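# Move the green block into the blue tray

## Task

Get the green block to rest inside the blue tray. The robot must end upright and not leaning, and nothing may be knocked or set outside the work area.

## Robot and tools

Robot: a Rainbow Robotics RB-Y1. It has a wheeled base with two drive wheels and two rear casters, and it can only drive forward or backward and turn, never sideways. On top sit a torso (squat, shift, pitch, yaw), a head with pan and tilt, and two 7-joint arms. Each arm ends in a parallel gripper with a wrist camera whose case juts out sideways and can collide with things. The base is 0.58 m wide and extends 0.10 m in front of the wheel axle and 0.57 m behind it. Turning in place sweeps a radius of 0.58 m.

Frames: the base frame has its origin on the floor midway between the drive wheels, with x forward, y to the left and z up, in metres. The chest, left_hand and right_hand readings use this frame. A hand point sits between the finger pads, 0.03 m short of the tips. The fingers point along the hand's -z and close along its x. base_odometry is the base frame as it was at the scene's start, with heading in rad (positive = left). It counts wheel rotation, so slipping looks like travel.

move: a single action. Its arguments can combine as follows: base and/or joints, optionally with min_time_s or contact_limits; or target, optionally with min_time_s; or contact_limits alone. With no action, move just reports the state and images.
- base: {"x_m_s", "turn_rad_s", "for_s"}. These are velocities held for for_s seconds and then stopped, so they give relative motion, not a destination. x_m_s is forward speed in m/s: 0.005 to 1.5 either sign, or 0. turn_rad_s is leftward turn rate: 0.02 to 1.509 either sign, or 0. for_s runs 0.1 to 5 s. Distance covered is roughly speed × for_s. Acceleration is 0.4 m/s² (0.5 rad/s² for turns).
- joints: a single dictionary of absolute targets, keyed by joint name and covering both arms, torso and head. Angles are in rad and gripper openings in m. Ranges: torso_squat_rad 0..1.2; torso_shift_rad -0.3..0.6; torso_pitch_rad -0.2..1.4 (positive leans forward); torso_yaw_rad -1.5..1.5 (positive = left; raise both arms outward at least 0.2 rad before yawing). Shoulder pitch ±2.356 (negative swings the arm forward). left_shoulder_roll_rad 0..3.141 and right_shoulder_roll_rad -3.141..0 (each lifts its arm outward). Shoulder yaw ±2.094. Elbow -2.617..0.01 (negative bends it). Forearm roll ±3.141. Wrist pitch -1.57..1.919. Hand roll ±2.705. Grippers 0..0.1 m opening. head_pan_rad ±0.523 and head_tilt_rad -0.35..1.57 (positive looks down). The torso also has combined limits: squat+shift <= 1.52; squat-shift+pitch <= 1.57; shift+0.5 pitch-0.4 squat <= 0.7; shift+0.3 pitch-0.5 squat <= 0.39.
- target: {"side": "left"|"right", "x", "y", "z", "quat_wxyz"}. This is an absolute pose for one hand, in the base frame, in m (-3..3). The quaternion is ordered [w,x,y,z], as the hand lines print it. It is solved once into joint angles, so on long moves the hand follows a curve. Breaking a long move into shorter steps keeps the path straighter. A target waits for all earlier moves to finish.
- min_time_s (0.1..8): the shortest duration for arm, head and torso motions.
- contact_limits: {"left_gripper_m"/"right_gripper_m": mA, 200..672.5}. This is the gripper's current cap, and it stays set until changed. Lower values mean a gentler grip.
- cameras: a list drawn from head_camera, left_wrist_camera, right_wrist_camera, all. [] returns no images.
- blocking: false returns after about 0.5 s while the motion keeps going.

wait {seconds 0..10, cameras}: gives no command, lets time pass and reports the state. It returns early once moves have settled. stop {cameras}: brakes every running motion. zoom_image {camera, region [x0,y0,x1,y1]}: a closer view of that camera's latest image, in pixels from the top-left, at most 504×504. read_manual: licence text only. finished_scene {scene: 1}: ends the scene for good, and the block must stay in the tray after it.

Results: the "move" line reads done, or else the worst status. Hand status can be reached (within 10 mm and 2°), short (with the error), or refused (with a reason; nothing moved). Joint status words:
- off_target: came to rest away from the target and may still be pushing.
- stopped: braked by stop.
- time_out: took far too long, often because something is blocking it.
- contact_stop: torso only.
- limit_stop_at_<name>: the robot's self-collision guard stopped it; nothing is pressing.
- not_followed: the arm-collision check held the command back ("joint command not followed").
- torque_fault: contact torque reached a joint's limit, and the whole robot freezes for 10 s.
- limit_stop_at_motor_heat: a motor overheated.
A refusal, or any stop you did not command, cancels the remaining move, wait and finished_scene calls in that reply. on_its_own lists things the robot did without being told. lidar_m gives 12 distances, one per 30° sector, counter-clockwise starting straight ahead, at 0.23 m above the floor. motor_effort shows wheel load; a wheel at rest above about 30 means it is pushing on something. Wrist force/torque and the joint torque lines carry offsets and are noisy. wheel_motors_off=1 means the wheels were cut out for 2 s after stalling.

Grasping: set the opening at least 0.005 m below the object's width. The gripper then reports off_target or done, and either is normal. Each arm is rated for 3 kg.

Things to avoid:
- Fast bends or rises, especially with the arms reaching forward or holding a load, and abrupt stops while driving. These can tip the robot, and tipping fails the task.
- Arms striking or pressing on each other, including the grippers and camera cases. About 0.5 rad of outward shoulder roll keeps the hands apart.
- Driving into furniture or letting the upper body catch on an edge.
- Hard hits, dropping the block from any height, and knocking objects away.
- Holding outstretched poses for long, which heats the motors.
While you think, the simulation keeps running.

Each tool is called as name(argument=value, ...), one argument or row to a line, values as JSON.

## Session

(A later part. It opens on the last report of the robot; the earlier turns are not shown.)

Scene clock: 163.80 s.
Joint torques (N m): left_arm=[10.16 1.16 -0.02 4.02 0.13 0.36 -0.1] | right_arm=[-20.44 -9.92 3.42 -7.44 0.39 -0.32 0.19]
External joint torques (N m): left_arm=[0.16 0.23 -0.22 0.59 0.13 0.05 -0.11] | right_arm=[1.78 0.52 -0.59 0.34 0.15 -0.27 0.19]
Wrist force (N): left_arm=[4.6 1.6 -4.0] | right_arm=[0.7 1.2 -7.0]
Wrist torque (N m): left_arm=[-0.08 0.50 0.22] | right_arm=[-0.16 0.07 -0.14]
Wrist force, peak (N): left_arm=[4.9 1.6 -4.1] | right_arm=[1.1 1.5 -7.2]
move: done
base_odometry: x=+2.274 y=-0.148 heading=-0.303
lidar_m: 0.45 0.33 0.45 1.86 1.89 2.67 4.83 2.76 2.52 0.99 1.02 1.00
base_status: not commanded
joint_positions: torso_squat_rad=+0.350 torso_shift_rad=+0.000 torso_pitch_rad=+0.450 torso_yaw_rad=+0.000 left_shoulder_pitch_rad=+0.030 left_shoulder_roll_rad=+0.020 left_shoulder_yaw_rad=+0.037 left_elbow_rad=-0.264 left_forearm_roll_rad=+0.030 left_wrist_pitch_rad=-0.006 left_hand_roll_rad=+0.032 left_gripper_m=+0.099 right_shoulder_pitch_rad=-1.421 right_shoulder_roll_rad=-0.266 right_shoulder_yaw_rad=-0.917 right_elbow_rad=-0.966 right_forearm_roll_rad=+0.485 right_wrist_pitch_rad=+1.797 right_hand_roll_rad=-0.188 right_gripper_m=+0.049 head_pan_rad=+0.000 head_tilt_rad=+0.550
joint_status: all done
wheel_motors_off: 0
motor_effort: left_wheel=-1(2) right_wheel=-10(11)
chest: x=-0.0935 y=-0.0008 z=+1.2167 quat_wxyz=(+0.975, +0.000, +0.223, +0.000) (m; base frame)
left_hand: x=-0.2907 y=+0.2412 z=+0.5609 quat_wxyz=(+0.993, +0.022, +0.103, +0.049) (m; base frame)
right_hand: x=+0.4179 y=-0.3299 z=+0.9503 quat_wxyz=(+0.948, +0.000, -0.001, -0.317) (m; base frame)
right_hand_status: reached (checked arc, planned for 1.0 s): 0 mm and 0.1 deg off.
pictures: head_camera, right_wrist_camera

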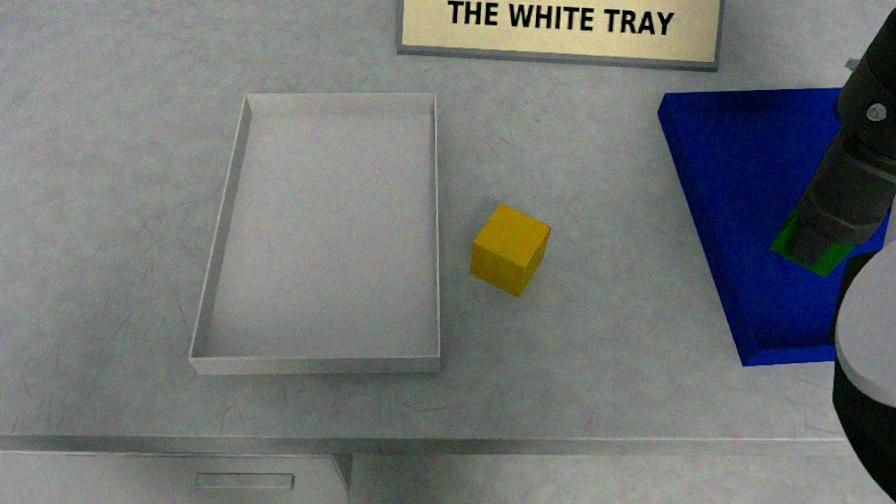

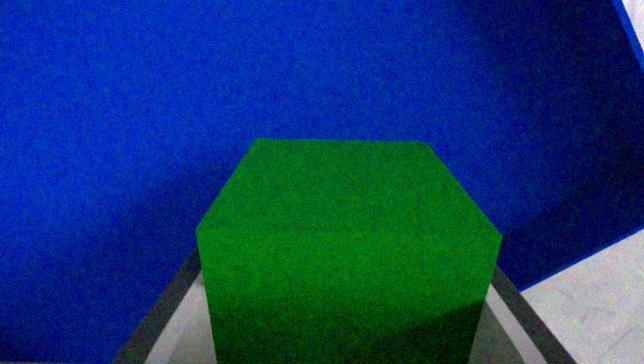

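move(
  target={"side": "right", "x": 0.418, "y": -0.33, "z": 0.918, "quat_wxyz": [0.9484, 0, 0, -0.317]},
  min_time_s=1,
  cameras=["head_camera", "right_wrist_camera"],
)

Scene clock: 167.40 s.
Joint torques (N m): left_arm=[9.85 0.82 -0.11 4.27 0.29 0.26 -0.02] | right_arm=[-20.17 -10.08 3.13 -7.54 0.36 -0.5 -0.48]
External joint torques (N m): left_arm=[-0.15 -0.1 -0.31 0.84 0.29 -0.04 -0.03] | right_arm=[1.88 0.43 -0.58 0.31 0.11 -0.45 -0.48]
Wrist force (N): left_arm=[4.7 1.7 -4.0] | right_arm=[0.7 1.2 -6.9]
Wrist torque (N m): left_arm=[-0.09 0.50 0.22] | right_arm=[-0.16 0.02 0.08]
Wrist force, peak (N): left_arm=[4.9 1.8 -4.2] | right_arm=[1.2 1.3 -7.3]
move: done
base_odometry: x=+2.274 y=-0.148 heading=-0.303
lidar_m: 0.46 0.33 0.46 1.86 1.90 2.69 4.83 2.77 2.53 1.01 1.02 1.00
base_status: not commanded
joint_positions: torso_squat_rad=+0.350 torso_shift_rad=+0.000 torso_pitch_rad=+0.450 torso_yaw_rad=+0.000 left_shoulder_pitch_rad=+0.030 left_shoulder_roll_rad=+0.020 left_shoulder_yaw_rad=+0.037 left_elbow_rad=-0.264 left_forearm_roll_rad=+0.030 left_wrist_pitch_rad=-0.006 left_hand_roll_rad=+0.032 left_gripper_m=+0.099 right_shoulder_pitch_rad=-1.394 right_shoulder_roll_rad=-0.272 right_shoulder_yaw_rad=-0.929 right_elbow_rad=-0.876 right_forearm_roll_rad=+0.470 right_wrist_pitch_rad=+1.696 right_hand_roll_rad=-0.211 right_gripper_m=+0.049 head_pan_rad=+0.000 head_tilt_rad=+0.550
joint_status: all done
wheel_motors_off: 0
motor_effort: left_wheel=-2(2) right_wheel=-10(10)
chest: x=-0.0935 y=-0.0008 z=+1.2167 quat_wxyz=(+0.975, +0.000, +0.223, +0.000) (m; base frame)
left_hand: x=-0.2907 y=+0.2412 z=+0.5609 quat_wxyz=(+0.993, +0.022, +0.103, +0.049) (m; base frame)
right_hand: x=+0.4180 y=-0.3298 z=+0.9183 quat_wxyz=(+0.948, +0.000, -0.001, -0.317) (m; base frame)
right_hand_status: reached (checked arc, planned for 1.0 s): 0 mm and 0.1 deg off.
pictures: head_camera, right_wrist_camera

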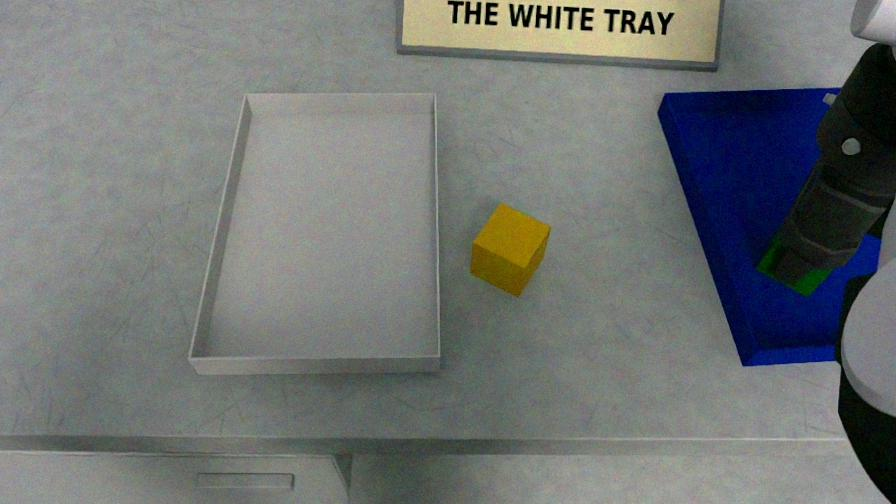

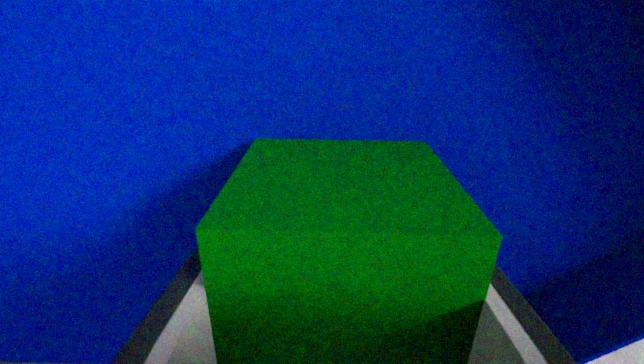

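move(
  target={"side": "right", "x": 0.418, "y": -0.33, "z": 0.9155, "quat_wxyz": [0.9484, 0, 0, -0.317]},
  min_time_s=0.6,
)

move(
  joints={"right_gripper_m": 0.075},
  cameras=["head_camera", "right_wrist_camera"],
)

Scene clock: 170.90 s.
Joint torques (N m): left_arm=[9.83 0.95 -0.05 4.06 0.11 0.37 0.03] | right_arm=[-19.35 -9.81 2.75 -7.37 0.42 -0.37 -0.22]
External joint torques (N m): left_arm=[-0.17 0.02 -0.25 0.63 0.1 0.07 0.02] | right_arm=[2.71 0.73 -0.92 0.49 0.17 -0.33 -0.22]
Wrist force (N): left_arm=[4.6 1.8 -3.7] | right_arm=[0.7 1.3 -6.9]
Wrist torque (N m): left_arm=[-0.10 0.50 0.22] | right_arm=[-0.19 0.06 0.06]
Wrist force, peak (N): left_arm=[4.8 1.5 -4.2] | right_arm=[1.0 1.5 -7.4]
move: done
base_odometry: x=+2.274 y=-0.148 heading=-0.303
lidar_m: 0.46 0.34 0.44 1.86 1.90 2.70 4.83 2.76 2.52 1.01 1.02 1.00
base_status: not commanded
joint_positions: torso_squat_rad=+0.350 torso_shift_rad=+0.000 torso_pitch_rad=+0.450 torso_yaw_rad=+0.000 left_shoulder_pitch_rad=+0.030 left_shoulder_roll_rad=+0.020 left_shoulder_yaw_rad=+0.037 left_elbow_rad=-0.264 left_forearm_roll_rad=+0.030 left_wrist_pitch_rad=-0.006 left_hand_roll_rad=+0.032 left_gripper_m=+0.099 right_shoulder_pitch_rad=-1.394 right_shoulder_roll_rad=-0.275 right_shoulder_yaw_rad=-0.930 right_elbow_rad=-0.863 right_forearm_roll_rad=+0.469 right_wrist_pitch_rad=+1.686 right_hand_roll_rad=-0.215 right_gripper_m=+0.049 head_pan_rad=+0.000 head_tilt_rad=+0.550
joint_status: all done
wheel_motors_off: 0
motor_effort: left_wheel=-1(2) right_wheel=-10(10)
chest: x=-0.0935 y=-0.0008 z=+1.2167 quat_wxyz=(+0.975, +0.000, +0.223, +0.000) (m; base frame)
left_hand: x=-0.2907 y=+0.2412 z=+0.5609 quat_wxyz=(+0.993, +0.022, +0.103, +0.049) (m; base frame)
right_hand: x=+0.4181 y=-0.3299 z=+0.9157 quat_wxyz=(+0.948, +0.000, +0.000, -0.317) (m; base frame)
right_hand_status: reached (checked arc, planned for 0.6 s): 0 mm and 0.0 deg off.
pictures: none

Scene clock: 171.67 s.
Joint torques (N m): left_arm=[10.15 0.89 0.44 4.08 0.16 0.33 -0.08] | right_arm=[-19.74 -9.54 2.55 -7.39 0.43 -0.32 -0.5]
External joint torques (N m): left_arm=[0.16 -0.03 0.24 0.65 0.16 0.03 -0.1] | right_arm=[2.32 1 -1.12 0.46 0.18 -0.27 -0.5]
Wrist force (N): left_arm=[4.6 1.6 -3.8] | right_arm=[1.3 1.4 -5.5]
Wrist torque (N m): left_arm=[-0.07 0.50 0.22] | right_arm=[-0.18 0.10 0.05]
Wrist force, peak (N): left_arm=[4.7 1.8 -4.3] | right_arm=[1.2 1.2 -6.5]
move: done
base_odometry: x=+2.274 y=-0.148 heading=-0.303
lidar_m: 0.45 0.34 0.45 1.86 1.88 2.67 4.82 2.77 2.51 1.01 1.03 0.99
base_status: not commanded
joint_positions: torso_squat_rad=+0.350 torso_shift_rad=+0.000 torso_pitch_rad=+0.450 torso_yaw_rad=+0.000 left_shoulder_pitch_rad=+0.030 left_shoulder_roll_rad=+0.020 left_shoulder_yaw_rad=+0.037 left_elbow_rad=-0.264 left_forearm_roll_rad=+0.030 left_wrist_pitch_rad=-0.006 left_hand_roll_rad=+0.032 left_gripper_m=+0.099 right_shoulder_pitch_rad=-1.394 right_shoulder_roll_rad=-0.275 right_shoulder_yaw_rad=-0.930 right_elbow_rad=-0.863 right_forearm_roll_rad=+0.469 right_wrist_pitch_rad=+1.686 right_hand_roll_rad=-0.215 right_gripper_m=+0.075 head_pan_rad=+0.000 head_tilt_rad=+0.550
joint_status: all done
wheel_motors_off: 0
motor_effort: left_wheel=-1(2) right_wheel=-10(11)
chest: x=-0.0935 y=-0.0008 z=+1.2167 quat_wxyz=(+0.975, +0.000, +0.223, +0.000) (m; base frame)
left_hand: x=-0.2907 y=+0.2412 z=+0.5609 quat_wxyz=(+0.993, +0.022, +0.103, +0.049) (m; base frame)
right_hand: x=+0.4181 y=-0.3299 z=+0.9157 quat_wxyz=(+0.948, +0.000, +0.000, -0.317) (m; base frame)
pictures: head_camera, right_wrist_camera

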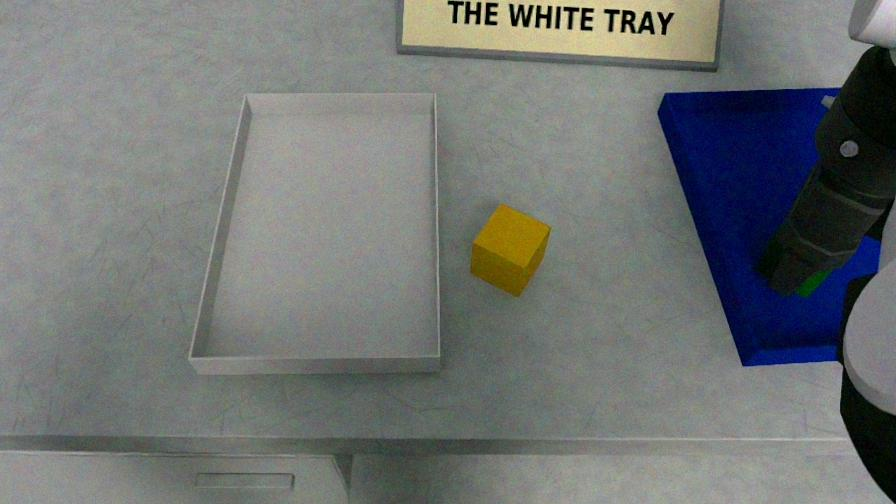

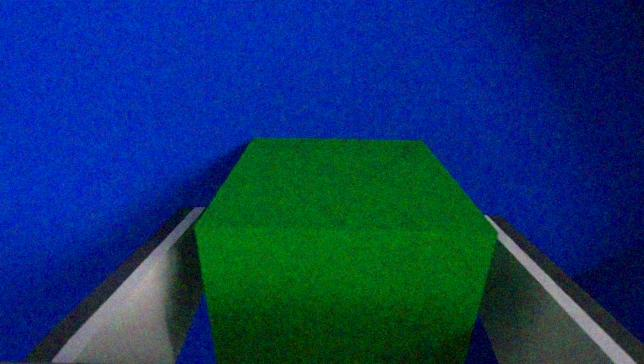

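move(
  target={"side": "right", "x": 0.416, "y": -0.332, "z": 0.975, "quat_wxyz": [0.9484, 0, 0, -0.317]},
  min_time_s=1.2,
)

move(
  joints={"torso_pitch_rad": 0.2},
  cameras=["head_camera", "right_wrist_camera"],
)

Scene clock: 175.37 s.
Joint torques (N m): left_arm=[9.49 0.86 -0.07 4.27 0.21 0.31 0] | right_arm=[-21.98 -8.5 5.69 -8.8 1.04 -0.28 0.15]
External joint torques (N m): left_arm=[-0.51 -0.07 -0.27 0.84 0.21 0.01 -0.01] | right_arm=[0.34 1.96 1.53 -1.14 0.79 -0.23 0.15]
Wrist force (N): left_arm=[4.8 1.6 -3.8] | right_arm=[1.2 1.3 -6.0]
Wrist torque (N m): left_arm=[-0.08 0.52 0.23] | right_arm=[-0.20 0.08 -0.11]
Wrist force, peak (N): left_arm=[4.9 1.6 -4.0] | right_arm=[1.1 1.6 -7.0]
move: done
base_odometry: x=+2.274 y=-0.148 heading=-0.303
lidar_m: 0.44 0.33 0.44 1.86 1.90 2.69 4.83 2.76 2.51 1.01 1.04 1.00
base_status: not commanded
joint_positions: torso_squat_rad=+0.350 torso_shift_rad=+0.000 torso_pitch_rad=+0.450 torso_yaw_rad=+0.000 left_shoulder_pitch_rad=+0.030 left_shoulder_roll_rad=+0.020 left_shoulder_yaw_rad=+0.037 left_elbow_rad=-0.264 left_forearm_roll_rad=+0.030 left_wrist_pitch_rad=-0.006 left_hand_roll_rad=+0.032 left_gripper_m=+0.099 right_shoulder_pitch_rad=-1.446 right_shoulder_roll_rad=-0.274 right_shoulder_yaw_rad=-0.909 right_elbow_rad=-1.014 right_forearm_roll_rad=+0.498 right_wrist_pitch_rad=+1.872 right_hand_roll_rad=-0.170 right_gripper_m=+0.075 head_pan_rad=+0.000 head_tilt_rad=+0.550
joint_status: all done
wheel_motors_off: 0
motor_effort: left_wheel=-1(2) right_wheel=-10(11)
chest: x=-0.0935 y=-0.0008 z=+1.2167 quat_wxyz=(+0.975, +0.000, +0.223, +0.000) (m; base frame)
left_hand: x=-0.2907 y=+0.2412 z=+0.5609 quat_wxyz=(+0.993, +0.022, +0.103, +0.049) (m; base frame)
right_hand: x=+0.4161 y=-0.3319 z=+0.9747 quat_wxyz=(+0.948, +0.000, +0.001, -0.317) (m; base frame)
right_hand_status: reached (checked arc, planned for 1.2 s): 0 mm and 0.2 deg off.
pictures: none

Scene clock: 176.97 s.
Joint torques (N m): left_arm=[3.62 0.94 -0.15 1.29 0.27 -0.06 -0.08] | right_arm=[-23.61 -8.28 5.89 -7.93 0.46 -0.71 0.1]
External joint torques (N m): left_arm=[0.33 0.01 -0.28 0.51 0.26 0.13 -0.08] | right_arm=[0.72 1.89 1.22 -0.8 0.46 -0.22 0.09]
Wrist force (N): left_arm=[2.9 1.7 -4.0] | right_arm=[-0.6 0.4 -6.2]
Wrist torque (N m): left_arm=[-0.11 0.38 0.25] | right_arm=[-0.15 -0.05 -0.15]
Wrist force, peak (N): left_arm=[4.5 1.9 -4.1] | right_arm=[0.8 1.1 -6.8]
move: done
base_odometry: x=+2.274 y=-0.148 heading=-0.303
lidar_m: 0.45 0.33 0.44 1.87 1.90 2.69 4.83 2.76 2.51 1.01 1.04 0.98
base_status: not commanded
joint_positions: torso_squat_rad=+0.350 torso_shift_rad=+0.000 torso_pitch_rad=+0.200 torso_yaw_rad=+0.000 left_shoulder_pitch_rad=+0.030 left_shoulder_roll_rad=+0.020 left_shoulder_yaw_rad=+0.037 left_elbow_rad=-0.264 left_forearm_roll_rad=+0.030 left_wrist_pitch_rad=-0.006 left_hand_roll_rad=+0.032 left_gripper_m=+0.099 right_shoulder_pitch_rad=-1.447 right_shoulder_roll_rad=-0.274 right_shoulder_yaw_rad=-0.909 right_elbow_rad=-1.014 right_forearm_roll_rad=+0.498 right_wrist_pitch_rad=+1.872 right_hand_roll_rad=-0.170 right_gripper_m=+0.075 head_pan_rad=+0.000 head_tilt_rad=+0.550
joint_status: all done
wheel_motors_off: 0
motor_effort: left_wheel=-1(2) right_wheel=-11(11)
chest: x=-0.1666 y=-0.0008 z=+1.2413 quat_wxyz=(+0.995, +0.000, +0.100, +0.000) (m; base frame)
left_hand: x=-0.1953 y=+0.2412 z=+0.5571 quat_wxyz=(+0.998, +0.016, -0.022, +0.051) (m; base frame)
right_hand: x=+0.3870 y=-0.3320 z=+1.1330 quat_wxyz=(+0.941, +0.040, -0.117, -0.315) (m; base frame)
pictures: head_camera, right_wrist_camera

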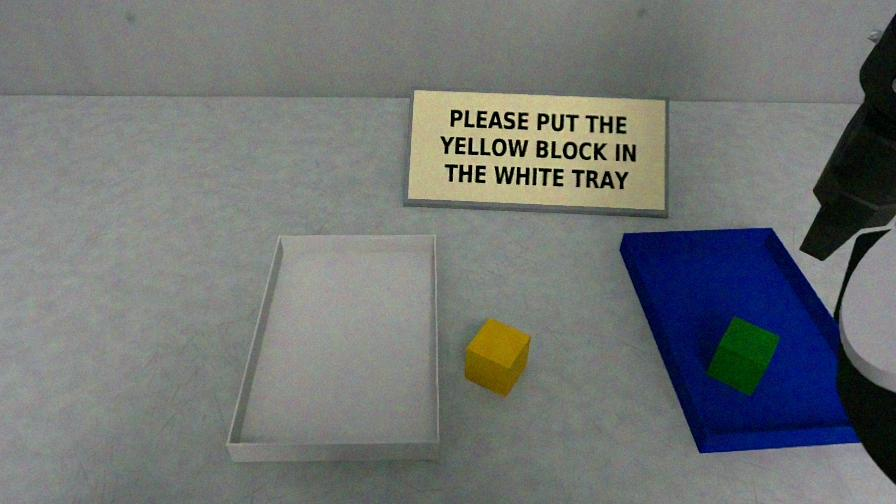

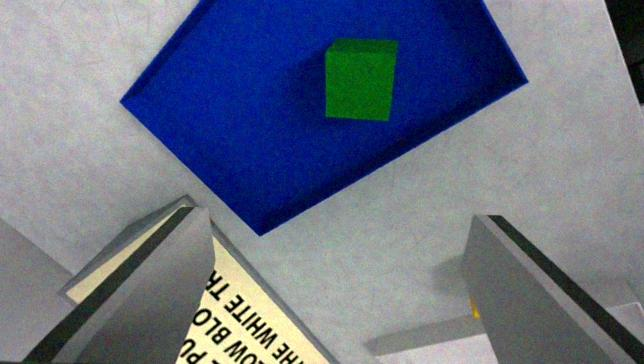

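finished_scene(
)

The scene is finished: the task was done.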